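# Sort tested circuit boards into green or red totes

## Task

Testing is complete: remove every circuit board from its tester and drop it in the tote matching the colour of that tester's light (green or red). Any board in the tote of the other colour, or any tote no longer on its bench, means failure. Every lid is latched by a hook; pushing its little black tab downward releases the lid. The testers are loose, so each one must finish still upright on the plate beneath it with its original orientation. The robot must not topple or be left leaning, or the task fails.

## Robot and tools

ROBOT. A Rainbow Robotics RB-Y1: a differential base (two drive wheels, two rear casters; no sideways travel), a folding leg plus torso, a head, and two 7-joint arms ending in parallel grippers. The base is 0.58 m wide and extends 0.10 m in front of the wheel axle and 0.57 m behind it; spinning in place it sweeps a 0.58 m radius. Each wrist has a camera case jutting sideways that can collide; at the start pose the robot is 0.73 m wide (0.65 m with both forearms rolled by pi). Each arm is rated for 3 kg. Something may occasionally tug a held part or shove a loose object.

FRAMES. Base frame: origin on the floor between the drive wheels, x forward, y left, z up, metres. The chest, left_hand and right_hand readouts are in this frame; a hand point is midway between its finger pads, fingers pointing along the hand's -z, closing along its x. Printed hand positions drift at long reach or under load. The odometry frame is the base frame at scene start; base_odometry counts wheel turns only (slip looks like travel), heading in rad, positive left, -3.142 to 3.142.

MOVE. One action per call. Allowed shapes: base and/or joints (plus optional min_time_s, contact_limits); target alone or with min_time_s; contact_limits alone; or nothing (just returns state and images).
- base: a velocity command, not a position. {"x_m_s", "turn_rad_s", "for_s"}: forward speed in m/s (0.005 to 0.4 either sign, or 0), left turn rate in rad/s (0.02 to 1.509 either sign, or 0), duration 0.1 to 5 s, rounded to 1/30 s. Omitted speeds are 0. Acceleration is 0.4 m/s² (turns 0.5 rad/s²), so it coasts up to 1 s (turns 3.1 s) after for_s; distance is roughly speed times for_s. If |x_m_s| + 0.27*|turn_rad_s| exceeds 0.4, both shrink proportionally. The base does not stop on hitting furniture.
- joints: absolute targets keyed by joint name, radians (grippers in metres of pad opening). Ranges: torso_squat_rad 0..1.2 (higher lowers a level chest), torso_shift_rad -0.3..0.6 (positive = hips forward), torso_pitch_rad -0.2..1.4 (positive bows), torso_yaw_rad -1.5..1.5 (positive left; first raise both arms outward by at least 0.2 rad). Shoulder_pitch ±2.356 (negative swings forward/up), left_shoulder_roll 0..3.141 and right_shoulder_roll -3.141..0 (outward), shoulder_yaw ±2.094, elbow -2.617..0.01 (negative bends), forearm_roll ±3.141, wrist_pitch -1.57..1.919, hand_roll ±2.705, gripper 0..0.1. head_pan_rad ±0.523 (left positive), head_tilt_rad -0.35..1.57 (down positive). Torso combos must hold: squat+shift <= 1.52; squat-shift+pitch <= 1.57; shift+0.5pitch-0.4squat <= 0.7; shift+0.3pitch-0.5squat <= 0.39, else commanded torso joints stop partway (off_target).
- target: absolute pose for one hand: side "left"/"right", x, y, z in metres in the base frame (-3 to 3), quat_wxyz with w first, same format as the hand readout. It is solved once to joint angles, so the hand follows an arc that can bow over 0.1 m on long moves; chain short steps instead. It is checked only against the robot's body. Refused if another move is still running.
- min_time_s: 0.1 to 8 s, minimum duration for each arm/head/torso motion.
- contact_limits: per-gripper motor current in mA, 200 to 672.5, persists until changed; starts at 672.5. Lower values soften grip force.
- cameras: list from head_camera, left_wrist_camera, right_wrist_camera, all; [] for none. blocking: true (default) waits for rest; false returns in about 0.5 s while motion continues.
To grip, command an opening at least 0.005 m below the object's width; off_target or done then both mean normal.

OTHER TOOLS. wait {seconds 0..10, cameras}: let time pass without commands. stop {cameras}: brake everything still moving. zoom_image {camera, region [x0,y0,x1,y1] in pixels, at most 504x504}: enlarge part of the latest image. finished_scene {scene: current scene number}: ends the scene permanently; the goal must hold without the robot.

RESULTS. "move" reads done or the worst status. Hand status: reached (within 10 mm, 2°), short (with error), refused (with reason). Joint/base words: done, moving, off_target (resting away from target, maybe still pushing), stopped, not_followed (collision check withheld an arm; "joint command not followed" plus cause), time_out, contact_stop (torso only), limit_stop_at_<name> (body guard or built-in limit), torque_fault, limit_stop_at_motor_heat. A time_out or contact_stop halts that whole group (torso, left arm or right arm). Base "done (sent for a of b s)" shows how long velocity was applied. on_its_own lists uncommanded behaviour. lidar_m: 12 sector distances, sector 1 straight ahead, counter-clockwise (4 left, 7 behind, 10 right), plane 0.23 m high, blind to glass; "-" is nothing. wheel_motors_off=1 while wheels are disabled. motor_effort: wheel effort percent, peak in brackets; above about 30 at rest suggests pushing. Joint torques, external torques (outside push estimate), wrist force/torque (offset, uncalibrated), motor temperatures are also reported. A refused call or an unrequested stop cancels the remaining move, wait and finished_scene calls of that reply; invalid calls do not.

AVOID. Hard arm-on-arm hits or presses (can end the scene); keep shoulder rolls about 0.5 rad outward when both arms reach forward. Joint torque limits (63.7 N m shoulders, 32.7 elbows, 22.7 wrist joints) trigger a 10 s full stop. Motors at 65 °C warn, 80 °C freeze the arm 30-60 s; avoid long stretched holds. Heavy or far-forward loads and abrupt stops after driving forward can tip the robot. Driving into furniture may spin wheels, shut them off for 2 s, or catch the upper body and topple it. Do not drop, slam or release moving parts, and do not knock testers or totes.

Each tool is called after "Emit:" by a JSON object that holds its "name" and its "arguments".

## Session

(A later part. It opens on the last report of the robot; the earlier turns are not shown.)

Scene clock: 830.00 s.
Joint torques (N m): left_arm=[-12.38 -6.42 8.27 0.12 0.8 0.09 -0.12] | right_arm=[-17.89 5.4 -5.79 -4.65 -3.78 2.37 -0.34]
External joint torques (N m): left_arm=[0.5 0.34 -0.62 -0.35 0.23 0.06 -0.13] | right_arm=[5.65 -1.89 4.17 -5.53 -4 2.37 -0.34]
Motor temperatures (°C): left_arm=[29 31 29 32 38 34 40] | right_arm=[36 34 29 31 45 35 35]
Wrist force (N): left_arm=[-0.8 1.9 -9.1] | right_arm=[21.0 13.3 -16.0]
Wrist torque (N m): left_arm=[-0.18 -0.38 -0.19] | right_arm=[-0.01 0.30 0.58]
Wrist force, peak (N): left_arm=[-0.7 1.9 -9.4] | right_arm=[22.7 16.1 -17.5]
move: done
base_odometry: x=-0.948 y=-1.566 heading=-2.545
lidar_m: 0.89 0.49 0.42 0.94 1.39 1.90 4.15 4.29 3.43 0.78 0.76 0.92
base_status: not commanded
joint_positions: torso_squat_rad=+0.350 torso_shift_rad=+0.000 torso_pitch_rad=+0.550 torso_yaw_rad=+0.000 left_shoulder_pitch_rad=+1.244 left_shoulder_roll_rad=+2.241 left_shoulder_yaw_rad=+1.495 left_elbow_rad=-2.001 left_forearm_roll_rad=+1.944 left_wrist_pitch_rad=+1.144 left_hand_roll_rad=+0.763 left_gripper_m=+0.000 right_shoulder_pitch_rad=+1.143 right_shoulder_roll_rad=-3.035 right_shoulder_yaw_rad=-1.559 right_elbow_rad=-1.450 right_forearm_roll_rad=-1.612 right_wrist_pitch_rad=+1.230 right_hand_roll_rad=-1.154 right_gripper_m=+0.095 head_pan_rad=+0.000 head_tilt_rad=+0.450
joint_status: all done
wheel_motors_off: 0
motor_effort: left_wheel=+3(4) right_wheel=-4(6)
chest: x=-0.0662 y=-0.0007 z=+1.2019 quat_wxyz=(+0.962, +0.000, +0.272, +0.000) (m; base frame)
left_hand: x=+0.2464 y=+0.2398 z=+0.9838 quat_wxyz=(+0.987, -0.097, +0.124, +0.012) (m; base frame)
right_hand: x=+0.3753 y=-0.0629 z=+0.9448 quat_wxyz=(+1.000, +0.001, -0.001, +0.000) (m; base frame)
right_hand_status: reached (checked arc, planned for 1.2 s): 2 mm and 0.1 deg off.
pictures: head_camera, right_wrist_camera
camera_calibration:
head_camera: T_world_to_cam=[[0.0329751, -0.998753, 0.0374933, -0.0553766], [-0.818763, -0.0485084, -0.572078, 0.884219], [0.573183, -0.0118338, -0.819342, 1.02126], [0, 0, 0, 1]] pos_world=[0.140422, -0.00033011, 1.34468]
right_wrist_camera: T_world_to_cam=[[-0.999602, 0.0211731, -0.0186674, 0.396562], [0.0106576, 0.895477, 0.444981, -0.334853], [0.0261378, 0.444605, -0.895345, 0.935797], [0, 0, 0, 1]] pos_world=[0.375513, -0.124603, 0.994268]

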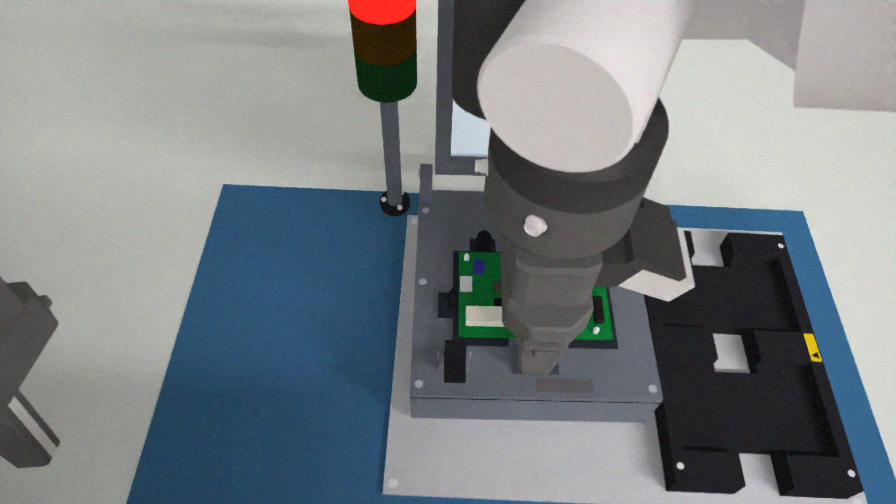

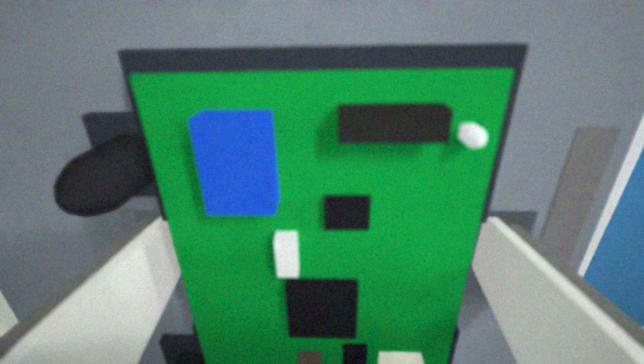

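Emit:
{"name": "move", "arguments": {"target": {"side":"right","x":0.365,"y":-0.063,"z":0.944,"quat_wxyz":[1,0,0,0]}, "min_time_s": 1.2, "cameras": []}}

Emit:
{"name": "move", "arguments": {"target": {"side":"right","x":0.3675,"y":-0.063,"z":0.944,"quat_wxyz":[1,0,0,0]}, "min_time_s": 1, "cameras": ["head_camera"]}}

Emit:
{"name": "move", "arguments": {"joints": {"right_gripper_m":0.05}, "cameras": ["head_camera","right_wrist_camera"]}}

Scene clock: 837.57 s.
Joint torques (N m): left_arm=[-12.45 -6.19 8.34 0.08 0.84 0.08 -0.08] | right_arm=[-17.29 5.18 -5.57 -4.86 -3.84 2.29 -0.42]
External joint torques (N m): left_arm=[0.43 0.57 -0.55 -0.39 0.28 0.04 -0.09] | right_arm=[5.91 -2.01 4.5 -5.66 -4.06 2.29 -0.42]
Motor temperatures (°C): left_arm=[29 31 29 32 38 34 40] | right_arm=[36 34 29 31 45 35 35]
Wrist force (N): left_arm=[-0.6 2.1 -8.9] | right_arm=[21.1 13.5 -15.3]
Wrist torque (N m): left_arm=[-0.21 -0.38 -0.19] | right_arm=[0.01 0.33 0.54]
Wrist force, peak (N): left_arm=[-0.7 2.0 -9.5] | right_arm=[22.2 16.1 -16.5]
move: done
base_odometry: x=-0.948 y=-1.566 heading=-2.545
lidar_m: 0.89 0.50 0.42 0.94 1.38 1.92 4.16 4.29 3.43 0.77 0.76 0.92
base_status: not commanded
joint_positions: torso_squat_rad=+0.350 torso_shift_rad=+0.000 torso_pitch_rad=+0.550 torso_yaw_rad=+0.000 left_shoulder_pitch_rad=+1.244 left_shoulder_roll_rad=+2.241 left_shoulder_yaw_rad=+1.495 left_elbow_rad=-2.001 left_forearm_roll_rad=+1.944 left_wrist_pitch_rad=+1.144 left_hand_roll_rad=+0.763 left_gripper_m=+0.000 right_shoulder_pitch_rad=+1.142 right_shoulder_roll_rad=-3.020 right_shoulder_yaw_rad=-1.555 right_elbow_rad=-1.501 right_forearm_roll_rad=-1.601 right_wrist_pitch_rad=+1.225 right_hand_roll_rad=-1.192 right_gripper_m=+0.095 head_pan_rad=+0.000 head_tilt_rad=+0.450
joint_status: all done
wheel_motors_off: 0
motor_effort: left_wheel=+2(5) right_wheel=-2(5)
chest: x=-0.0662 y=-0.0007 z=+1.2019 quat_wxyz=(+0.962, +0.000, +0.272, +0.000) (m; base frame)
left_hand: x=+0.2464 y=+0.2398 z=+0.9838 quat_wxyz=(+0.987, -0.097, +0.124, +0.012) (m; base frame)
right_hand: x=+0.3663 y=-0.0629 z=+0.9448 quat_wxyz=(+1.000, +0.001, -0.001, +0.000) (m; base frame)
right_hand_status: reached (checked arc, planned for 1.2 s): 2 mm and 0.1 deg off.
pictures: none
No camera images: "cameras" was empty.

Scene clock: 838.90 s.
Joint torques (N m): left_arm=[-12.66 -6.04 8.06 0.17 0.68 0.09 -0.11] | right_arm=[-18.89 5.12 -9.15 1.2 -0.83 0.4 0.29]
External joint torques (N m): left_arm=[0.23 0.72 -0.84 -0.3 0.11 0.05 -0.13] | right_arm=[4.37 -2.09 0.9 0.38 -1.05 0.4 0.29]
Motor temperatures (°C): left_arm=[29 31 29 32 38 34 40] | right_arm=[36 34 29 31 45 35 35]
Wrist force (N): left_arm=[-0.6 1.6 -9.0] | right_arm=[4.3 10.3 -12.7]
Wrist torque (N m): left_arm=[-0.15 -0.36 -0.19] | right_arm=[-0.05 0.83 0.57]
Wrist force, peak (N): left_arm=[-0.7 2.1 -9.3] | right_arm=[21.3 13.8 -15.0]
move: done
base_odometry: x=-0.948 y=-1.566 heading=-2.545
lidar_m: 0.88 0.49 0.42 0.94 1.39 1.91 4.16 4.29 3.42 0.77 0.77 0.92
base_status: not commanded
joint_positions: torso_squat_rad=+0.350 torso_shift_rad=+0.000 torso_pitch_rad=+0.550 torso_yaw_rad=+0.000 left_shoulder_pitch_rad=+1.244 left_shoulder_roll_rad=+2.241 left_shoulder_yaw_rad=+1.495 left_elbow_rad=-2.001 left_forearm_roll_rad=+1.944 left_wrist_pitch_rad=+1.144 left_hand_roll_rad=+0.763 left_gripper_m=+0.000 right_shoulder_pitch_rad=+1.142 right_shoulder_roll_rad=-3.023 right_shoulder_yaw_rad=-1.555 right_elbow_rad=-1.492 right_forearm_roll_rad=-1.602 right_wrist_pitch_rad=+1.226 right_hand_roll_rad=-1.185 right_gripper_m=+0.095 head_pan_rad=+0.000 head_tilt_rad=+0.450
joint_status: all done
wheel_motors_off: 0
motor_effort: left_wheel=+2(4) right_wheel=-4(5)
chest: x=-0.0663 y=-0.0007 z=+1.2019 quat_wxyz=(+0.962, +0.000, +0.271, +0.000) (m; base frame)
left_hand: x=+0.2463 y=+0.2398 z=+0.9838 quat_wxyz=(+0.987, -0.097, +0.124, +0.012) (m; base frame)
right_hand: x=+0.3679 y=-0.0631 z=+0.9446 quat_wxyz=(+1.000, +0.000, -0.001, +0.000) (m; base frame)
right_hand_status: reached (checked arc, planned for 1.0 s): 1 mm and 0.1 deg off.
pictures: head_camera
camera_calibration:
head_camera: T_world_to_cam=[[0.0329582, -0.998753, 0.0375047, -0.0553893], [-0.818713, -0.0485022, -0.572151, 0.88425], [0.573256, -0.0118486, -0.819291, 1.02126], [0, 0, 0, 1]] pos_world=[0.140327, -0.000331692, 1.34471]

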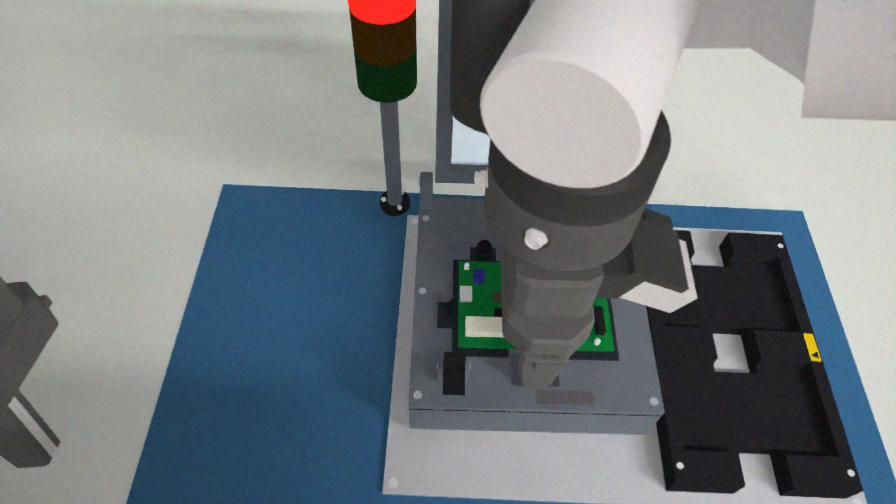

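Scene clock: 839.90 s.
Joint torques (N m): left_arm=[-12.6 -6.32 7.99 0.08 0.73 0.08 -0.19] | right_arm=[-18.69 5.96 -8.64 -1.86 -2.44 1.18 0.17]
External joint torques (N m): left_arm=[0.28 0.44 -0.91 -0.39 0.16 0.05 -0.2] | right_arm=[4.58 -1.25 1.4 -2.68 -2.67 1.18 0.17]
Motor temperatures (°C): left_arm=[29 31 29 32 38 34 40] | right_arm=[36 34 29 31 45 35 35]
Wrist force (N): left_arm=[-0.9 2.0 -9.3] | right_arm=[15.3 11.4 -15.8]
Wrist torque (N m): left_arm=[-0.20 -0.41 -0.19] | right_arm=[-0.01 0.77 0.71]
Wrist force, peak (N): left_arm=[-0.9 2.0 -9.4] | right_arm=[17.2 12.4 -17.9]
move: off_target
base_odometry: x=-0.948 y=-1.566 heading=-2.545
lidar_m: 0.89 0.49 0.42 0.93 1.39 1.91 4.15 4.29 3.43 0.78 0.76 0.92
base_status: not commanded
joint_positions: torso_squat_rad=+0.350 torso_shift_rad=+0.000 torso_pitch_rad=+0.550 torso_yaw_rad=+0.000 left_shoulder_pitch_rad=+1.244 left_shoulder_roll_rad=+2.241 left_shoulder_yaw_rad=+1.495 left_elbow_rad=-2.001 left_forearm_roll_rad=+1.944 left_wrist_pitch_rad=+1.144 left_hand_roll_rad=+0.763 left_gripper_m=+0.000 right_shoulder_pitch_rad=+1.142 right_shoulder_roll_rad=-3.023 right_shoulder_yaw_rad=-1.555 right_elbow_rad=-1.491 right_forearm_roll_rad=-1.602 right_wrist_pitch_rad=+1.225 right_hand_roll_rad=-1.185 right_gripper_m=+0.070 head_pan_rad=+0.000 head_tilt_rad=+0.450
joint_status: right_gripper_m off_target (ended at +0.070, target +0.050)
wheel_motors_off: 0
motor_effort: left_wheel=+1(4) right_wheel=-4(5)
chest: x=-0.0662 y=-0.0007 z=+1.2019 quat_wxyz=(+0.962, +0.000, +0.272, +0.000) (m; base frame)
left_hand: x=+0.2464 y=+0.2398 z=+0.9838 quat_wxyz=(+0.987, -0.097, +0.124, +0.012) (m; base frame)
right_hand: x=+0.3683 y=-0.0631 z=+0.9446 quat_wxyz=(+1.000, +0.000, -0.001, +0.000) (m; base frame)
pictures: head_camera, right_wrist_camera
camera_calibration:
head_camera: T_world_to_cam=[[0.0329545, -0.998753, 0.0375066, -0.0553927], [-0.818736, -0.0484997, -0.572118, 0.884236], [0.573223, -0.0118541, -0.819313, 1.02126], [0, 0, 0, 1]] pos_world=[0.140369, -0.000332259, 1.3447]
right_wrist_camera: T_world_to_cam=[[-0.999593, 0.0210747, -0.0192229, 0.390051], [0.0103359, 0.895707, 0.444525, -0.334018], [0.0265863, 0.444145, -0.89556, 0.935866], [0, 0, 0, 1]] pos_world=[0.368463, -0.124698, 0.994102]

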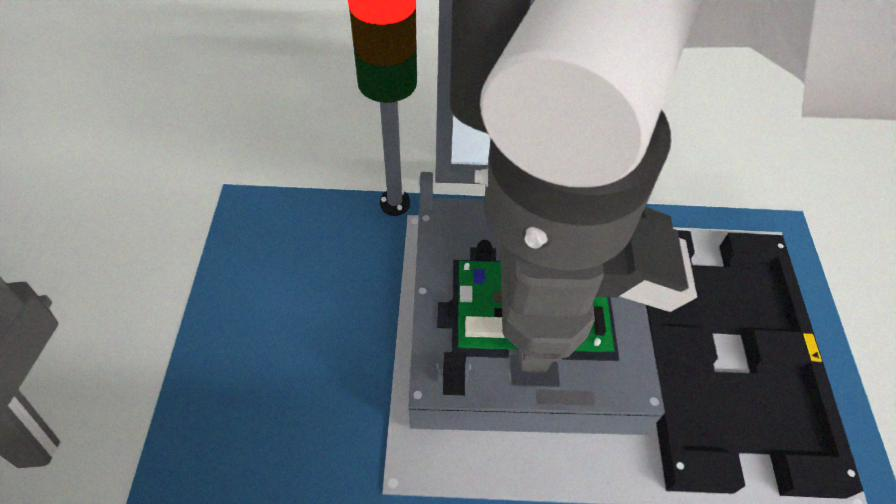

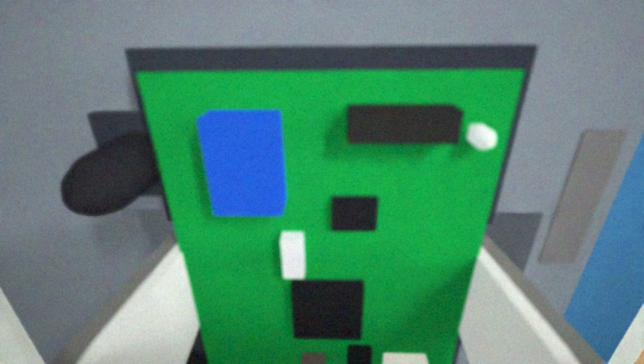

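Emit:
{"name": "move", "arguments": {"target": {"side":"right","x":0.368,"y":-0.063,"z":0.963,"quat_wxyz":[1,0,0,0]}, "min_time_s": 2.5, "cameras": []}}

Emit:
{"name": "move", "arguments": {"target": {"side":"right","x":0.368,"y":-0.063,"z":1.01,"quat_wxyz":[1,0,0,0]}, "min_time_s": 2, "cameras": []}}

Emit:
{"name": "move", "arguments": {"target": {"side":"right","x":0.31,"y":-0.063,"z":1.10,"quat_wxyz":[1,0,0,0]}, "min_time_s": 2, "cameras": ["head_camera","right_wrist_camera"]}}

Scene clock: 850.43 s.
Joint torques (N m): left_arm=[-12.46 -6.39 8.1 0.08 0.74 0.02 -0.18] | right_arm=[-23 9.35 -10.89 0.4 -0.34 0.25 0.39]
External joint torques (N m): left_arm=[0.43 0.37 -0.79 -0.39 0.18 -0.01 -0.19] | right_arm=[0.24 2.16 -0.72 -0.57 -0.56 0.25 0.39]
Motor temperatures (°C): left_arm=[29 31 29 32 37 34 40] | right_arm=[36 34 29 31 45 35 35]
Wrist force (N): left_arm=[-0.8 1.9 -8.9] | right_arm=[2.4 10.7 -13.9]
Wrist torque (N m): left_arm=[-0.18 -0.39 -0.19] | right_arm=[-0.06 0.87 0.55]
Wrist force, peak (N): left_arm=[-0.6 1.8 -9.5] | right_arm=[17.0 13.8 -23.4]
move: done
base_odometry: x=-0.948 y=-1.566 heading=-2.545
lidar_m: 0.88 0.49 0.42 0.95 1.39 1.91 4.16 4.29 3.43 0.78 0.77 0.92
base_status: not commanded
joint_positions: torso_squat_rad=+0.350 torso_shift_rad=+0.000 torso_pitch_rad=+0.550 torso_yaw_rad=+0.000 left_shoulder_pitch_rad=+1.244 left_shoulder_roll_rad=+2.241 left_shoulder_yaw_rad=+1.495 left_elbow_rad=-2.001 left_forearm_roll_rad=+1.944 left_wrist_pitch_rad=+1.144 left_hand_roll_rad=+0.763 left_gripper_m=+0.000 right_shoulder_pitch_rad=+1.113 right_shoulder_roll_rad=-3.004 right_shoulder_yaw_rad=-1.570 right_elbow_rad=-1.510 right_forearm_roll_rad=-1.627 right_wrist_pitch_rad=+1.258 right_hand_roll_rad=-1.184 right_gripper_m=+0.070 head_pan_rad=+0.000 head_tilt_rad=+0.450
joint_status: all done
wheel_motors_off: 0
motor_effort: left_wheel=+2(3) right_wheel=-3(6)
chest: x=-0.0663 y=-0.0007 z=+1.2019 quat_wxyz=(+0.962, +0.000, +0.272, +0.000) (m; base frame)
left_hand: x=+0.2463 y=+0.2398 z=+0.9838 quat_wxyz=(+0.987, -0.097, +0.124, +0.012) (m; base frame)
right_hand: x=+0.3680 y=-0.0628 z=+0.9621 quat_wxyz=(+1.000, +0.000, +0.000, +0.000) (m; base frame)
right_hand_status: reached (checked arc, planned for 2.5 s): 1 mm and 0.0 deg off.
pictures: none
No camera images: "cameras" was empty.

Scene clock: 852.77 s.
Joint torques (N m): left_arm=[-12.52 -6.23 8.12 0.28 0.72 0.05 -0.16] | right_arm=[-22.84 9.45 -11.3 0.93 -0.28 0.27 0.4]
External joint torques (N m): left_arm=[0.36 0.53 -0.77 -0.19 0.16 0.01 -0.17] | right_arm=[0.23 2.38 -0.9 -0.51 -0.51 0.27 0.4]
Motor temperatures (°C): left_arm=[29 31 29 32 37 34 40] | right_arm=[36 34 29 31 45 35 35]
Wrist force (N): left_arm=[-0.7 1.9 -9.0] | right_arm=[2.0 10.6 -13.9]
Wrist torque (N m): left_arm=[-0.18 -0.38 -0.19] | right_arm=[-0.05 0.81 0.52]
Wrist force, peak (N): left_arm=[-0.6 1.9 -9.4] | right_arm=[2.2 10.9 -13.9]
move: done
base_odometry: x=-0.948 y=-1.566 heading=-2.545
lidar_m: 0.89 0.49 0.43 0.95 1.39 1.92 4.16 4.29 3.42 0.77 0.77 0.92
base_status: not commanded
joint_positions: torso_squat_rad=+0.350 torso_shift_rad=+0.000 torso_pitch_rad=+0.550 torso_yaw_rad=+0.000 left_shoulder_pitch_rad=+1.244 left_shoulder_roll_rad=+2.241 left_shoulder_yaw_rad=+1.495 left_elbow_rad=-2.001 left_forearm_roll_rad=+1.944 left_wrist_pitch_rad=+1.144 left_hand_roll_rad=+0.763 left_gripper_m=+0.000 right_shoulder_pitch_rad=+1.033 right_shoulder_roll_rad=-2.957 right_shoulder_yaw_rad=-1.613 right_elbow_rad=-1.548 right_forearm_roll_rad=-1.695 right_wrist_pitch_rad=+1.343 right_hand_roll_rad=-1.184 right_gripper_m=+0.070 head_pan_rad=+0.000 head_tilt_rad=+0.450
joint_status: all done
wheel_motors_off: 0
motor_effort: left_wheel=+3(3) right_wheel=-5(6)
chest: x=-0.0663 y=-0.0007 z=+1.2019 quat_wxyz=(+0.962, +0.000, +0.272, +0.000) (m; base frame)
left_hand: x=+0.2463 y=+0.2398 z=+0.9838 quat_wxyz=(+0.987, -0.097, +0.124, +0.012) (m; base frame)
right_hand: x=+0.3680 y=-0.0629 z=+1.0098 quat_wxyz=(+1.000, +0.000, +0.000, +0.000) (m; base frame)
right_hand_status: reached (checked arc, planned for 2.0 s): 0 mm and 0.0 deg off.
pictures: none
No camera images: "cameras" was empty.

Scene clock: 855.10 s.
Joint torques (N m): left_arm=[-12.49 -6.42 8.3 0.12 0.68 0 -0.17] | right_arm=[-19.91 7.75 -11.05 1.87 -0.28 0.1 -0.23]
External joint torques (N m): left_arm=[0.4 0.35 -0.6 -0.35 0.11 -0.03 -0.18] | right_arm=[0.44 1.86 -0.59 -0.59 -0.5 0.09 -0.23]
Motor temperatures (°C): left_arm=[29 31 29 32 37 34 40] | right_arm=[36 34 29 31 45 35 35]
Wrist force (N): left_arm=[-0.4 2.0 -9.1] | right_arm=[2.0 11.0 -13.8]
Wrist torque (N m): left_arm=[-0.21 -0.35 -0.21] | right_arm=[-0.10 0.82 0.53]
Wrist force, peak (N): left_arm=[-0.9 2.0 -9.3] | right_arm=[2.1 10.9 -14.0]
move: done
base_odometry: x=-0.948 y=-1.566 heading=-2.545
lidar_m: 0.89 0.49 0.42 0.95 1.39 1.91 4.16 4.29 3.42 0.79 0.77 0.92
base_status: not commanded
joint_positions: torso_squat_rad=+0.350 torso_shift_rad=+0.000 torso_pitch_rad=+0.550 torso_yaw_rad=+0.000 left_shoulder_pitch_rad=+1.244 left_shoulder_roll_rad=+2.241 left_shoulder_yaw_rad=+1.495 left_elbow_rad=-2.001 left_forearm_roll_rad=+1.944 left_wrist_pitch_rad=+1.144 left_hand_roll_rad=+0.763 left_gripper_m=+0.000 right_shoulder_pitch_rad=+0.871 right_shoulder_roll_rad=-2.817 right_shoulder_yaw_rad=-1.713 right_elbow_rad=-1.825 right_forearm_roll_rad=-1.834 right_wrist_pitch_rad=+1.485 right_hand_roll_rad=-1.366 right_gripper_m=+0.070 head_pan_rad=+0.000 head_tilt_rad=+0.450
joint_status: all done
wheel_motors_off: 0
motor_effort: left_wheel=+2(3) right_wheel=-4(6)
chest: x=-0.0663 y=-0.0007 z=+1.2019 quat_wxyz=(+0.962, +0.000, +0.272, +0.000) (m; base frame)
left_hand: x=+0.2463 y=+0.2398 z=+0.9838 quat_wxyz=(+0.987, -0.097, +0.124, +0.012) (m; base frame)
right_hand: x=+0.3100 y=-0.0630 z=+1.0998 quat_wxyz=(+1.000, +0.000, +0.000, +0.000) (m; base frame)
right_hand_status: reached (checked arc, planned for 2.0 s): 0 mm and 0.0 deg off.
pictures: head_camera, right_wrist_camera
camera_calibration:
head_camera: T_world_to_cam=[[0.0329485, -0.998753, 0.03751, -0.0553958], [-0.818752, -0.0484964, -0.572095, 0.884172], [0.573201, -0.0118617, -0.819329, 1.0213], [0, 0, 0, 1]] pos_world=[0.140334, -0.000333208, 1.34469]
right_wrist_camera: T_world_to_cam=[[-0.999661, 0.0199117, -0.0168045, 0.332108], [0.0103873, 0.896053, 0.443825, -0.401729], [0.023895, 0.443499, -0.895956, 1.0776], [0, 0, 0, 1]] pos_world=[0.310418, -0.124559, 1.14936]

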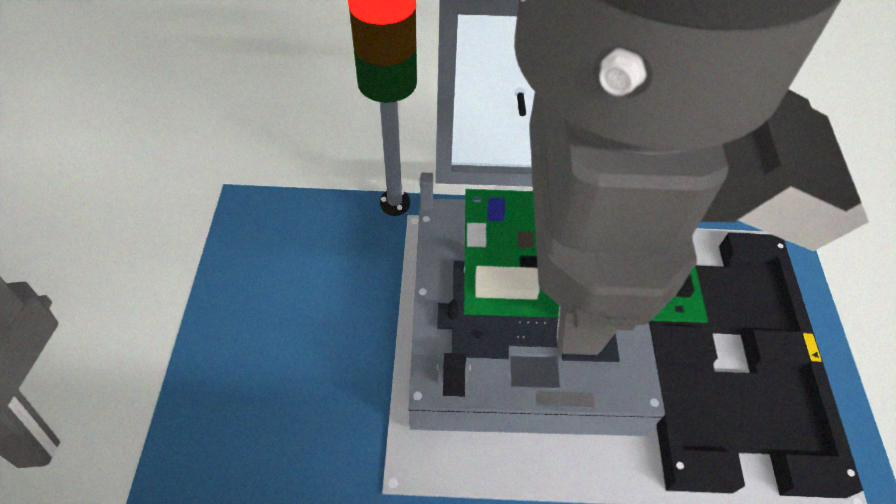

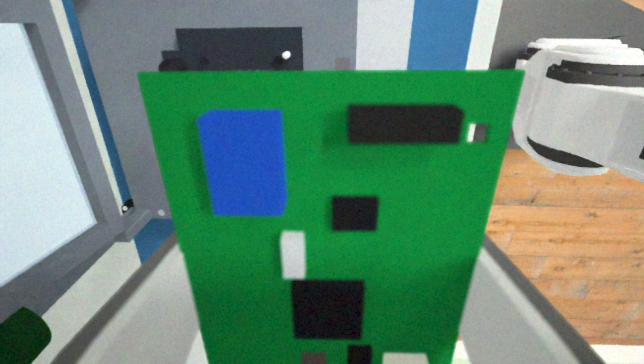

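Emit:
{"name": "move", "arguments": {"joints": {"torso_pitch_rad":0.45}, "cameras": []}}

Emit:
{"name": "move", "arguments": {"target": {"side":"right","x":0.30,"y":-0.09,"z":1.14,"quat_wxyz":[1,0,0,0]}, "min_time_s": 1.5, "cameras": []}}

Emit:
{"name": "move", "arguments": {"target": {"side":"left","x":0.22,"y":0.24,"z":1.12,"quat_wxyz":[0.995,-0.098,0,0]}, "min_time_s": 1.5, "cameras": []}}

Emit:
{"name": "move", "arguments": {"base": {"x_m_s":-0.35,"for_s":1.9}, "cameras": ["head_camera"]}}

Scene clock: 864.23 s.
Joint torques (N m): left_arm=[-12.86 -5.31 8.71 0.68 0.6 -0.08 -0.18] | right_arm=[-18.8 7.89 -10.56 2.6 -0.04 0.09 -0.34]
External joint torques (N m): left_arm=[0.45 0.66 -0.54 -0.5 0.15 0.03 -0.19] | right_arm=[1.1 1.93 -0.33 -0.7 -0.47 0.13 -0.34]
Motor temperatures (°C): left_arm=[29 31 29 32 37 34 40] | right_arm=[36 34 29 31 45 35 35]
Wrist force (N): left_arm=[-1.3 1.8 -9.4] | right_arm=[1.2 10.7 -13.5]
Wrist torque (N m): left_arm=[-0.17 -0.42 -0.18] | right_arm=[-0.07 0.77 0.53]
Wrist force, peak (N): left_arm=[-1.3 2.0 -9.5] | right_arm=[2.2 11.1 -14.0]
move: done
base_odometry: x=-0.948 y=-1.566 heading=-2.545
lidar_m: 0.88 0.49 0.42 0.95 1.39 1.91 4.16 4.29 3.43 0.78 0.77 0.92
base_status: not commanded
joint_positions: torso_squat_rad=+0.350 torso_shift_rad=+0.000 torso_pitch_rad=+0.450 torso_yaw_rad=+0.000 left_shoulder_pitch_rad=+1.244 left_shoulder_roll_rad=+2.241 left_shoulder_yaw_rad=+1.495 left_elbow_rad=-2.001 left_forearm_roll_rad=+1.944 left_wrist_pitch_rad=+1.144 left_hand_roll_rad=+0.763 left_gripper_m=+0.000 right_shoulder_pitch_rad=+0.871 right_shoulder_roll_rad=-2.817 right_shoulder_yaw_rad=-1.713 right_elbow_rad=-1.825 right_forearm_roll_rad=-1.834 right_wrist_pitch_rad=+1.485 right_hand_roll_rad=-1.366 right_gripper_m=+0.070 head_pan_rad=+0.000 head_tilt_rad=+0.450
joint_status: all done
wheel_motors_off: 0
motor_effort: left_wheel=+3(4) right_wheel=-2(5)
chest: x=-0.0936 y=-0.0007 z=+1.2167 quat_wxyz=(+0.975, +0.000, +0.223, +0.000) (m; base frame)
left_hand: x=+0.2393 y=+0.2398 z=+1.0310 quat_wxyz=(+0.992, -0.098, +0.074, +0.007) (m; base frame)
right_hand: x=+0.2911 y=-0.0629 z=+1.1529 quat_wxyz=(+0.999, +0.000, -0.050, +0.000) (m; base frame)
pictures: none
No camera images: "cameras" was empty.

Scene clock: 866.07 s.
Joint torques (N m): left_arm=[-12.69 -5.41 8.55 0.8 0.62 -0.05 -0.15] | right_arm=[-17.39 7.93 -8.53 3.4 -0.37 0.14 0.35]
External joint torques (N m): left_arm=[0.62 0.56 -0.7 -0.38 0.17 0.06 -0.16] | right_arm=[3.1 1.89 1.8 0.49 -0.6 0.15 0.35]
Motor temperatures (°C): left_arm=[29 31 29 32 37 34 40] | right_arm=[36 34 29 31 45 35 35]
Wrist force (N): left_arm=[-1.3 2.2 -9.5] | right_arm=[1.8 10.8 -13.7]
Wrist torque (N m): left_arm=[-0.21 -0.43 -0.16] | right_arm=[-0.09 0.79 0.54]
Wrist force, peak (N): left_arm=[-1.3 2.2 -9.5] | right_arm=[1.5 11.2 -13.9]
move: done
base_odometry: x=-0.948 y=-1.566 heading=-2.545
lidar_m: 0.89 0.48 0.42 0.94 1.39 1.91 4.16 4.28 3.43 0.77 0.76 0.92
base_status: not commanded
joint_positions: torso_squat_rad=+0.350 torso_shift_rad=+0.000 torso_pitch_rad=+0.450 torso_yaw_rad=+0.000 left_shoulder_pitch_rad=+1.244 left_shoulder_roll_rad=+2.241 left_shoulder_yaw_rad=+1.495 left_elbow_rad=-2.001 left_forearm_roll_rad=+1.944 left_wrist_pitch_rad=+1.144 left_hand_roll_rad=+0.763 left_gripper_m=+0.000 right_shoulder_pitch_rad=+0.931 right_shoulder_roll_rad=-2.778 right_shoulder_yaw_rad=-1.702 right_elbow_rad=-1.742 right_forearm_roll_rad=-1.890 right_wrist_pitch_rad=+1.510 right_hand_roll_rad=-1.223 right_gripper_m=+0.070 head_pan_rad=+0.000 head_tilt_rad=+0.450
joint_status: all done
wheel_motors_off: 0
motor_effort: left_wheel=+3(4) right_wheel=-2(4)
chest: x=-0.0935 y=-0.0007 z=+1.2167 quat_wxyz=(+0.975, +0.000, +0.223, +0.000) (m; base frame)
left_hand: x=+0.2393 y=+0.2398 z=+1.0310 quat_wxyz=(+0.992, -0.098, +0.074, +0.007) (m; base frame)
right_hand: x=+0.3000 y=-0.0897 z=+1.1403 quat_wxyz=(+1.000, +0.000, -0.001, +0.000) (m; base frame)
right_hand_status: reached (checked arc, planned for 1.5 s): 0 mm and 0.1 deg off.
pictures: none
No camera images: "cameras" was empty.

Scene clock: 867.90 s.
Joint torques (N m): left_arm=[-10.5 -3.79 9.77 1.91 0.55 -0.02 0.47] | right_arm=[-17.51 7.43 -8.87 3.27 -0.19 0.1 0.38]
External joint torques (N m): left_arm=[-0.44 -0.84 0.85 -0.72 0.29 0.33 0.47] | right_arm=[2.98 1.39 1.46 0.36 -0.42 0.1 0.38]
Motor temperatures (°C): left_arm=[29 31 29 32 37 34 40] | right_arm=[36 34 29 31 45 35 35]
Wrist force (N): left_arm=[-2.4 2.0 -9.5] | right_arm=[2.4 10.9 -13.2]
Wrist torque (N m): left_arm=[-0.22 -0.50 -0.18] | right_arm=[-0.12 0.86 0.53]
Wrist force, peak (N): left_arm=[-2.4 2.0 -9.5] | right_arm=[2.2 11.1 -13.8]
move: done
base_odometry: x=-0.948 y=-1.566 heading=-2.545
lidar_m: 0.89 0.49 0.42 0.94 1.39 1.91 4.16 4.30 3.43 0.77 0.77 0.92
base_status: not commanded
joint_positions: torso_squat_rad=+0.350 torso_shift_rad=+0.000 torso_pitch_rad=+0.450 torso_yaw_rad=+0.000 left_shoulder_pitch_rad=+1.067 left_shoulder_roll_rad=+2.014 left_shoulder_yaw_rad=+1.622 left_elbow_rad=-2.223 left_forearm_roll_rad=+1.981 left_wrist_pitch_rad=+1.268 left_hand_roll_rad=+0.866 left_gripper_m=+0.000 right_shoulder_pitch_rad=+0.931 right_shoulder_roll_rad=-2.778 right_shoulder_yaw_rad=-1.702 right_elbow_rad=-1.742 right_forearm_roll_rad=-1.890 right_wrist_pitch_rad=+1.510 right_hand_roll_rad=-1.223 right_gripper_m=+0.070 head_pan_rad=+0.000 head_tilt_rad=+0.450
joint_status: all done
wheel_motors_off: 0
motor_effort: left_wheel=+2(4) right_wheel=-3(4)
chest: x=-0.0935 y=-0.0007 z=+1.2167 quat_wxyz=(+0.975, +0.000, +0.223, +0.000) (m; base frame)
left_hand: x=+0.2200 y=+0.2400 z=+1.1198 quat_wxyz=(+0.995, -0.098, +0.000, +0.000) (m; base frame)
left_hand_status: reached (checked arc, planned for 1.5 s): 0 mm and 0.0 deg off.
right_hand: x=+0.3000 y=-0.0898 z=+1.1403 quat_wxyz=(+1.000, +0.000, -0.001, +0.000) (m; base frame)
pictures: none
No camera images: "cameras" was empty.

Scene clock: 871.27 s.
Joint torques (N m): left_arm=[-10.02 -3.26 9.84 2.36 0.51 -0.12 0.43] | right_arm=[-18.15 7.42 -9.68 2.87 -0.06 0.05 0.21]
External joint torques (N m): left_arm=[0.04 -0.32 0.91 -0.28 0.25 0.24 0.44] | right_arm=[2.35 1.39 0.65 -0.04 -0.3 0.05 0.21]
Motor temperatures (°C): left_arm=[29 31 29 32 37 34 40] | right_arm=[36 34 29 31 45 35 35]
Wrist force (N): left_arm=[-2.3 2.0 -9.4] | right_arm=[2.3 10.9 -13.7]
Wrist torque (N m): left_arm=[-0.22 -0.48 -0.17] | right_arm=[-0.09 0.85 0.53]
Wrist force, peak (N): left_arm=[-2.6 2.0 -9.6] | right_arm=[2.0 11.0 -14.2]
move: done
base_odometry: x=-0.398 y=-1.192 heading=-2.544
lidar_m: 1.35 0.97 1.29 1.33 1.39 1.92 3.49 3.65 3.42 3.30 1.39 1.14
base_status: done (sent for 1.9 of 1.9 s)
joint_positions: torso_squat_rad=+0.350 torso_shift_rad=+0.000 torso_pitch_rad=+0.450 torso_yaw_rad=+0.000 left_shoulder_pitch_rad=+1.067 left_shoulder_roll_rad=+2.014 left_shoulder_yaw_rad=+1.622 left_elbow_rad=-2.223 left_forearm_roll_rad=+1.981 left_wrist_pitch_rad=+1.268 left_hand_roll_rad=+0.866 left_gripper_m=+0.000 right_shoulder_pitch_rad=+0.931 right_shoulder_roll_rad=-2.778 right_shoulder_yaw_rad=-1.702 right_elbow_rad=-1.742 right_forearm_roll_rad=-1.890 right_wrist_pitch_rad=+1.510 right_hand_roll_rad=-1.223 right_gripper_m=+0.070 head_pan_rad=+0.000 head_tilt_rad=+0.450
joint_status: not commanded
wheel_motors_off: 0
motor_effort: left_wheel=+5(24) right_wheel=-1(23)
chest: x=-0.0935 y=-0.0007 z=+1.2167 quat_wxyz=(+0.975, +0.000, +0.223, +0.000) (m; base frame)
left_hand: x=+0.2200 y=+0.2400 z=+1.1198 quat_wxyz=(+0.995, -0.098, +0.000, +0.000) (m; base frame)
right_hand: x=+0.3000 y=-0.0898 z=+1.1401 quat_wxyz=(+1.000, +0.000, +0.000, +0.000) (m; base frame)
pictures: head_camera
camera_calibration:
head_camera: T_world_to_cam=[[0.0289539, -0.998755, 0.0406186, -0.0592211], [-0.757455, -0.0484379, -0.651088, 0.972214], [0.652245, -0.0119153, -0.757915, 0.98173], [0, 0, 0, 1]] pos_world=[0.0977949, -0.000357821, 1.37947]

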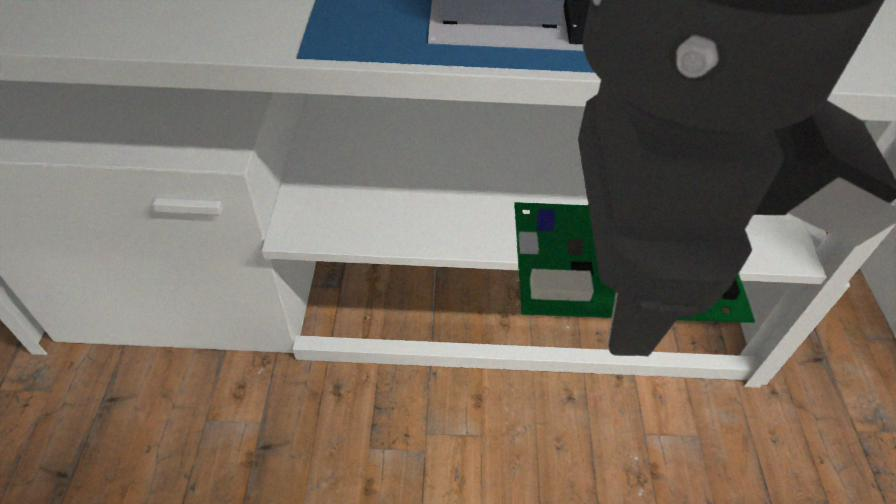

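Emit:
{"name": "move", "arguments": {"base": {"turn_rad_s":-0.9,"for_s":3.48}, "cameras": ["head_camera"]}}

Scene clock: 879.90 s.
Joint torques (N m): left_arm=[-9.95 -3.17 9.53 2.2 0.48 -0.09 0.33] | right_arm=[-18.41 7.17 -9.03 2.9 -0.11 0.09 0.29]
External joint torques (N m): left_arm=[0.12 -0.23 0.61 -0.43 0.22 0.26 0.33] | right_arm=[2.08 1.12 1.3 -0.01 -0.35 0.09 0.29]
Motor temperatures (°C): left_arm=[29 31 29 32 37 34 40] | right_arm=[36 34 29 31 45 35 35]
Wrist force (N): left_arm=[-2.4 1.9 -9.3] | right_arm=[2.2 10.3 -13.4]
Wrist torque (N m): left_arm=[-0.21 -0.51 -0.17] | right_arm=[-0.03 0.84 0.53]
Wrist force, peak (N): left_arm=[-2.4 2.2 -9.8] | right_arm=[2.4 11.2 -13.9]
move: done
base_odometry: x=-0.398 y=-1.192 heading=+0.619
lidar_m: 3.50 3.63 3.39 3.01 1.40 1.14 1.24 0.99 1.29 1.34 1.40 1.97
base_status: done (sent for 3.47 of 3.47 s)
joint_positions: torso_squat_rad=+0.350 torso_shift_rad=+0.000 torso_pitch_rad=+0.450 torso_yaw_rad=+0.000 left_shoulder_pitch_rad=+1.067 left_shoulder_roll_rad=+2.014 left_shoulder_yaw_rad=+1.622 left_elbow_rad=-2.223 left_forearm_roll_rad=+1.981 left_wrist_pitch_rad=+1.268 left_hand_roll_rad=+0.866 left_gripper_m=+0.000 right_shoulder_pitch_rad=+0.931 right_shoulder_roll_rad=-2.778 right_shoulder_yaw_rad=-1.702 right_elbow_rad=-1.742 right_forearm_roll_rad=-1.890 right_wrist_pitch_rad=+1.510 right_hand_roll_rad=-1.223 right_gripper_m=+0.070 head_pan_rad=+0.000 head_tilt_rad=+0.450
joint_status: not commanded
wheel_motors_off: 0
motor_effort: left_wheel=+3(26) right_wheel=+4(22)
chest: x=-0.0935 y=-0.0007 z=+1.2167 quat_wxyz=(+0.975, +0.000, +0.223, +0.000) (m; base frame)
left_hand: x=+0.2200 y=+0.2400 z=+1.1198 quat_wxyz=(+0.995, -0.098, +0.000, +0.000) (m; base frame)
right_hand: x=+0.3000 y=-0.0899 z=+1.1401 quat_wxyz=(+1.000, +0.000, +0.000, +0.000) (m; base frame)
pictures: head_camera
camera_calibration:
head_camera: T_world_to_cam=[[0.0289281, -0.998756, 0.0406233, -0.0592351], [-0.757457, -0.0484214, -0.651087, 0.972213], [0.652244, -0.0119357, -0.757915, 0.98173], [0, 0, 0, 1]] pos_world=[0.0977958, -0.000367794, 1.37947]

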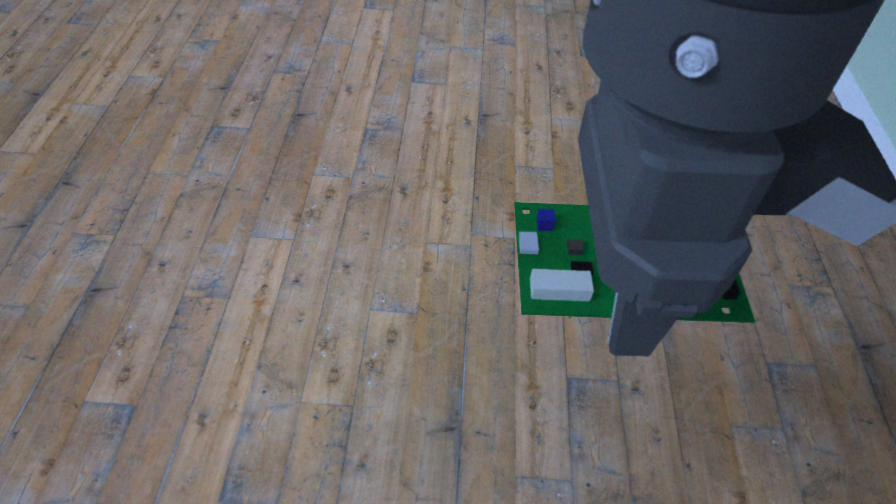

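Emit:
{"name": "move", "arguments": {"base": {"turn_rad_s":-0.05,"for_s":0.3}, "cameras": []}}

Emit:
{"name": "move", "arguments": {"base": {"x_m_s":0.4,"for_s":5}, "cameras": []}}

Emit:
{"name": "move", "arguments": {"base": {"x_m_s":0.38,"for_s":1.45}, "cameras": ["head_camera"]}}

Scene clock: 885.70 s.
Joint torques (N m): left_arm=[-9.76 -3.19 9.81 2.24 0.47 -0.1 0.41] | right_arm=[-18.17 7.25 -9.35 2.87 0.01 0.08 0.33]
External joint torques (N m): left_arm=[0.31 -0.25 0.89 -0.4 0.2 0.26 0.41] | right_arm=[2.32 1.21 0.98 -0.04 -0.22 0.09 0.33]
Motor temperatures (°C): left_arm=[29 31 29 32 37 34 40] | right_arm=[36 34 29 31 45 35 35]
Wrist force (N): left_arm=[-2.2 1.9 -9.5] | right_arm=[2.1 10.8 -13.6]
Wrist torque (N m): left_arm=[-0.21 -0.47 -0.17] | right_arm=[-0.08 0.84 0.53]
Wrist force, peak (N): left_arm=[-2.0 2.3 -9.7] | right_arm=[2.3 11.1 -13.9]
move: done
base_odometry: x=-0.398 y=-1.192 heading=+0.605
lidar_m: 3.49 3.63 3.40 3.30 1.39 1.14 1.29 0.98 1.29 1.34 1.39 1.95
base_status: done (sent for 0.3 of 0.3 s)
joint_positions: torso_squat_rad=+0.350 torso_shift_rad=+0.000 torso_pitch_rad=+0.450 torso_yaw_rad=+0.000 left_shoulder_pitch_rad=+1.067 left_shoulder_roll_rad=+2.014 left_shoulder_yaw_rad=+1.622 left_elbow_rad=-2.223 left_forearm_roll_rad=+1.981 left_wrist_pitch_rad=+1.268 left_hand_roll_rad=+0.866 left_gripper_m=+0.000 right_shoulder_pitch_rad=+0.931 right_shoulder_roll_rad=-2.778 right_shoulder_yaw_rad=-1.702 right_elbow_rad=-1.742 right_forearm_roll_rad=-1.890 right_wrist_pitch_rad=+1.510 right_hand_roll_rad=-1.223 right_gripper_m=+0.070 head_pan_rad=+0.000 head_tilt_rad=+0.450
joint_status: not commanded
wheel_motors_off: 0
motor_effort: left_wheel=+4(25) right_wheel=-1(18)
chest: x=-0.0935 y=-0.0007 z=+1.2167 quat_wxyz=(+0.975, +0.000, +0.223, +0.000) (m; base frame)
left_hand: x=+0.2200 y=+0.2399 z=+1.1198 quat_wxyz=(+0.995, -0.098, +0.000, +0.000) (m; base frame)
right_hand: x=+0.3000 y=-0.0899 z=+1.1401 quat_wxyz=(+1.000, +0.000, +0.000, +0.000) (m; base frame)
pictures: none
No camera images: "cameras" was empty.

Scene clock: 892.07 s.
Joint torques (N m): left_arm=[-9.87 -3 9.67 2.34 0.52 -0.08 0.37] | right_arm=[-18.41 7.06 -9.5 2.86 -0.11 0.05 0.39]
External joint torques (N m): left_arm=[0.2 -0.05 0.75 -0.3 0.26 0.28 0.37] | right_arm=[2.09 1.02 0.83 -0.05 -0.34 0.05 0.39]
Motor temperatures (°C): left_arm=[29 31 30 32 37 34 40] | right_arm=[36 34 29 31 45 35 35]
Wrist force (N): left_arm=[-2.3 2.0 -9.3] | right_arm=[2.3 10.6 -13.8]
Wrist torque (N m): left_arm=[-0.22 -0.47 -0.18] | right_arm=[-0.05 0.87 0.54]
Wrist force, peak (N): left_arm=[-2.8 2.0 -9.5] | right_arm=[2.8 11.1 -14.1]
move: done
base_odometry: x=+1.248 y=-0.055 heading=+0.605
lidar_m: 1.49 1.55 2.67 3.23 3.40 2.96 2.94 1.93 1.44 1.39 1.44 1.75
base_status: done (sent for 5 of 5 s)
joint_positions: torso_squat_rad=+0.350 torso_shift_rad=+0.000 torso_pitch_rad=+0.450 torso_yaw_rad=+0.000 left_shoulder_pitch_rad=+1.067 left_shoulder_roll_rad=+2.014 left_shoulder_yaw_rad=+1.622 left_elbow_rad=-2.223 left_forearm_roll_rad=+1.981 left_wrist_pitch_rad=+1.268 left_hand_roll_rad=+0.866 left_gripper_m=+0.000 right_shoulder_pitch_rad=+0.931 right_shoulder_roll_rad=-2.778 right_shoulder_yaw_rad=-1.702 right_elbow_rad=-1.742 right_forearm_roll_rad=-1.890 right_wrist_pitch_rad=+1.510 right_hand_roll_rad=-1.223 right_gripper_m=+0.070 head_pan_rad=+0.000 head_tilt_rad=+0.450
joint_status: not commanded
wheel_motors_off: 0
motor_effort: left_wheel=+0(31) right_wheel=+0(27)
chest: x=-0.0935 y=-0.0007 z=+1.2167 quat_wxyz=(+0.975, +0.000, +0.223, +0.000) (m; base frame)
left_hand: x=+0.2201 y=+0.2399 z=+1.1198 quat_wxyz=(+0.995, -0.098, +0.000, +0.000) (m; base frame)
right_hand: x=+0.3001 y=-0.0899 z=+1.1401 quat_wxyz=(+1.000, +0.000, +0.000, +0.000) (m; base frame)
pictures: none
No camera images: "cameras" was empty.

Scene clock: 894.80 s.
Joint torques (N m): left_arm=[-10.05 -3.04 9.58 2.33 0.49 -0.04 0.43] | right_arm=[-18.43 7.1 -9.62 2.71 -0.07 0.04 0.31]
External joint torques (N m): left_arm=[0.01 -0.09 0.66 -0.31 0.22 0.31 0.44] | right_arm=[2.07 1.06 0.71 -0.2 -0.3 0.04 0.31]
Motor temperatures (°C): left_arm=[29 31 30 32 37 34 40] | right_arm=[36 34 29 31 45 35 35]
Wrist force (N): left_arm=[-2.2 2.2 -9.2] | right_arm=[1.9 11.1 -13.7]
Wrist torque (N m): left_arm=[-0.23 -0.48 -0.18] | right_arm=[-0.12 0.80 0.54]
Wrist force, peak (N): left_arm=[-2.4 2.3 -9.5] | right_arm=[2.3 11.1 -14.0]
move: done
base_odometry: x=+1.706 y=+0.262 heading=+0.604
lidar_m: 0.93 0.98 1.40 3.20 3.38 3.53 3.50 1.94 1.45 1.40 1.34 1.51
base_status: done (sent for 1.47 of 1.47 s)
joint_positions: torso_squat_rad=+0.350 torso_shift_rad=+0.000 torso_pitch_rad=+0.450 torso_yaw_rad=+0.000 left_shoulder_pitch_rad=+1.067 left_shoulder_roll_rad=+2.014 left_shoulder_yaw_rad=+1.622 left_elbow_rad=-2.223 left_forearm_roll_rad=+1.981 left_wrist_pitch_rad=+1.268 left_hand_roll_rad=+0.866 left_gripper_m=+0.000 right_shoulder_pitch_rad=+0.931 right_shoulder_roll_rad=-2.778 right_shoulder_yaw_rad=-1.702 right_elbow_rad=-1.742 right_forearm_roll_rad=-1.890 right_wrist_pitch_rad=+1.510 right_hand_roll_rad=-1.223 right_gripper_m=+0.070 head_pan_rad=+0.000 head_tilt_rad=+0.450
joint_status: not commanded
wheel_motors_off: 0
motor_effort: left_wheel=-3(20) right_wheel=-2(24)
chest: x=-0.0934 y=-0.0007 z=+1.2167 quat_wxyz=(+0.975, +0.000, +0.223, +0.000) (m; base frame)
left_hand: x=+0.2201 y=+0.2399 z=+1.1198 quat_wxyz=(+0.995, -0.098, +0.000, +0.000) (m; base frame)
right_hand: x=+0.3001 y=-0.0899 z=+1.1400 quat_wxyz=(+1.000, +0.000, +0.000, +0.000) (m; base frame)
pictures: head_camera
camera_calibration:
head_camera: T_world_to_cam=[[0.028922, -0.998757, 0.0405955, -0.0592146], [-0.757554, -0.0483968, -0.650976, 0.972119], [0.652132, -0.0119258, -0.758012, 0.981775], [0, 0, 0, 1]] pos_world=[0.0978985, -0.000385111, 1.37943]

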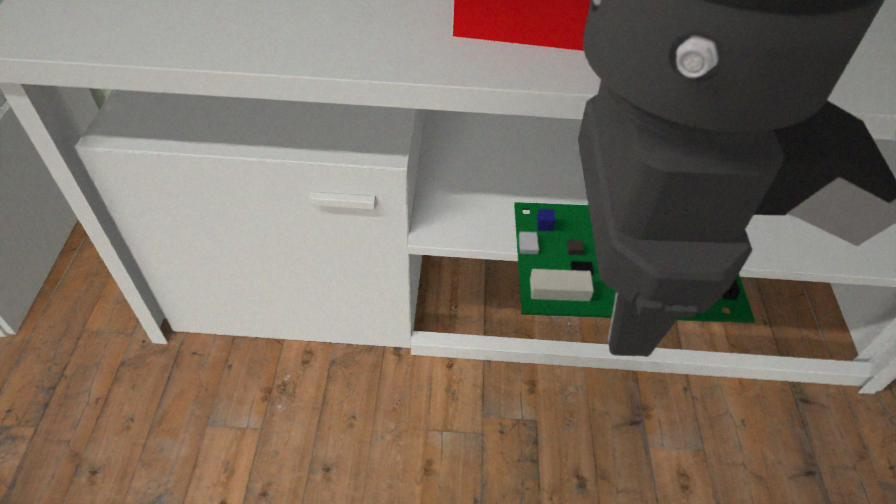

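Emit:
{"name": "move", "arguments": {"base": {"x_m_s":0.3,"for_s":2.1}, "cameras": ["head_camera","right_wrist_camera"]}}

Scene clock: 903.53 s.
Joint torques (N m): left_arm=[-9.89 -2.93 9.61 2.36 0.54 0 0.44] | right_arm=[-18.79 7.24 -9.39 2.83 -0.15 -0.01 0.39]
External joint torques (N m): left_arm=[0.18 0.02 0.69 -0.28 0.27 0.35 0.44] | right_arm=[1.7 1.2 0.94 -0.08 -0.38 0 0.39]
Motor temperatures (°C): left_arm=[29 31 30 32 37 34 40] | right_arm=[36 34 29 31 45 35 35]
Wrist force (N): left_arm=[-2.4 2.1 -9.2] | right_arm=[2.2 11.0 -13.5]
Wrist torque (N m): left_arm=[-0.22 -0.50 -0.18] | right_arm=[-0.10 0.84 0.51]
Wrist force, peak (N): left_arm=[-2.3 2.0 -9.6] | right_arm=[2.1 11.2 -13.8]
move: done
base_odometry: x=+2.225 y=+0.620 heading=+0.604
lidar_m: 0.31 0.31 0.44 1.12 3.36 4.13 4.11 1.97 1.46 1.04 1.06 0.98
base_status: done (sent for 2.1 of 2.1 s)
joint_positions: torso_squat_rad=+0.350 torso_shift_rad=+0.000 torso_pitch_rad=+0.450 torso_yaw_rad=+0.000 left_shoulder_pitch_rad=+1.067 left_shoulder_roll_rad=+2.014 left_shoulder_yaw_rad=+1.622 left_elbow_rad=-2.223 left_forearm_roll_rad=+1.981 left_wrist_pitch_rad=+1.268 left_hand_roll_rad=+0.866 left_gripper_m=+0.000 right_shoulder_pitch_rad=+0.931 right_shoulder_roll_rad=-2.778 right_shoulder_yaw_rad=-1.702 right_elbow_rad=-1.742 right_forearm_roll_rad=-1.890 right_wrist_pitch_rad=+1.510 right_hand_roll_rad=-1.223 right_gripper_m=+0.070 head_pan_rad=+0.000 head_tilt_rad=+0.450
joint_status: not commanded
wheel_motors_off: 0
motor_effort: left_wheel=-3(21) right_wheel=-1(23)
chest: x=-0.0934 y=-0.0007 z=+1.2167 quat_wxyz=(+0.975, +0.000, +0.223, +0.000) (m; base frame)
left_hand: x=+0.2201 y=+0.2399 z=+1.1198 quat_wxyz=(+0.995, -0.098, +0.000, +0.000) (m; base frame)
right_hand: x=+0.3001 y=-0.0899 z=+1.1401 quat_wxyz=(+1.000, +0.000, +0.000, +0.000) (m; base frame)
pictures: head_camera, right_wrist_camera
camera_calibration:
head_camera: T_world_to_cam=[[0.0289207, -0.998757, 0.0405966, -0.0592154], [-0.757531, -0.048397, -0.651003, 0.972138], [0.652158, -0.0119257, -0.757989, 0.981767], [0, 0, 0, 1]] pos_world=[0.0978699, -0.000384899, 1.37944]
right_wrist_camera: T_world_to_cam=[[-0.999642, 0.0202136, -0.0175281, 0.32424], [0.0103182, 0.89572, 0.444499, -0.396118], [0.0246852, 0.444159, -0.895608, 1.12526], [0, 0, 0, 1]] pos_world=[0.300433, -0.151537, 1.18955]

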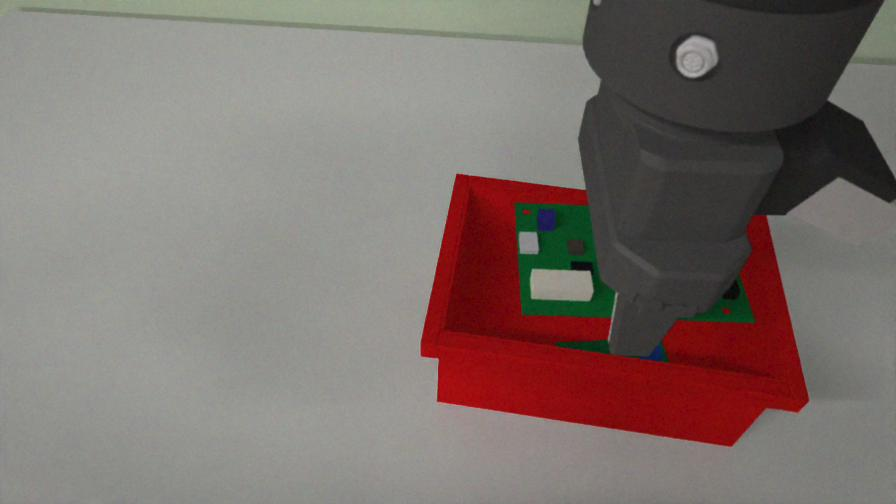

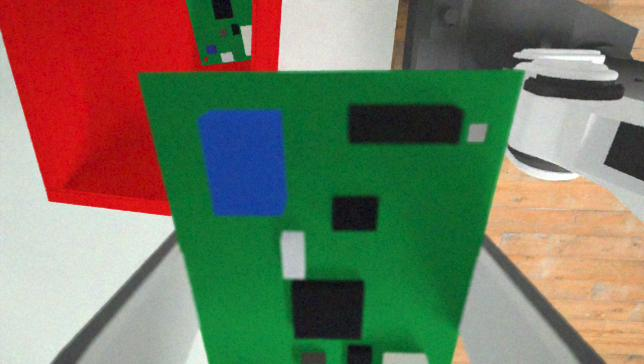

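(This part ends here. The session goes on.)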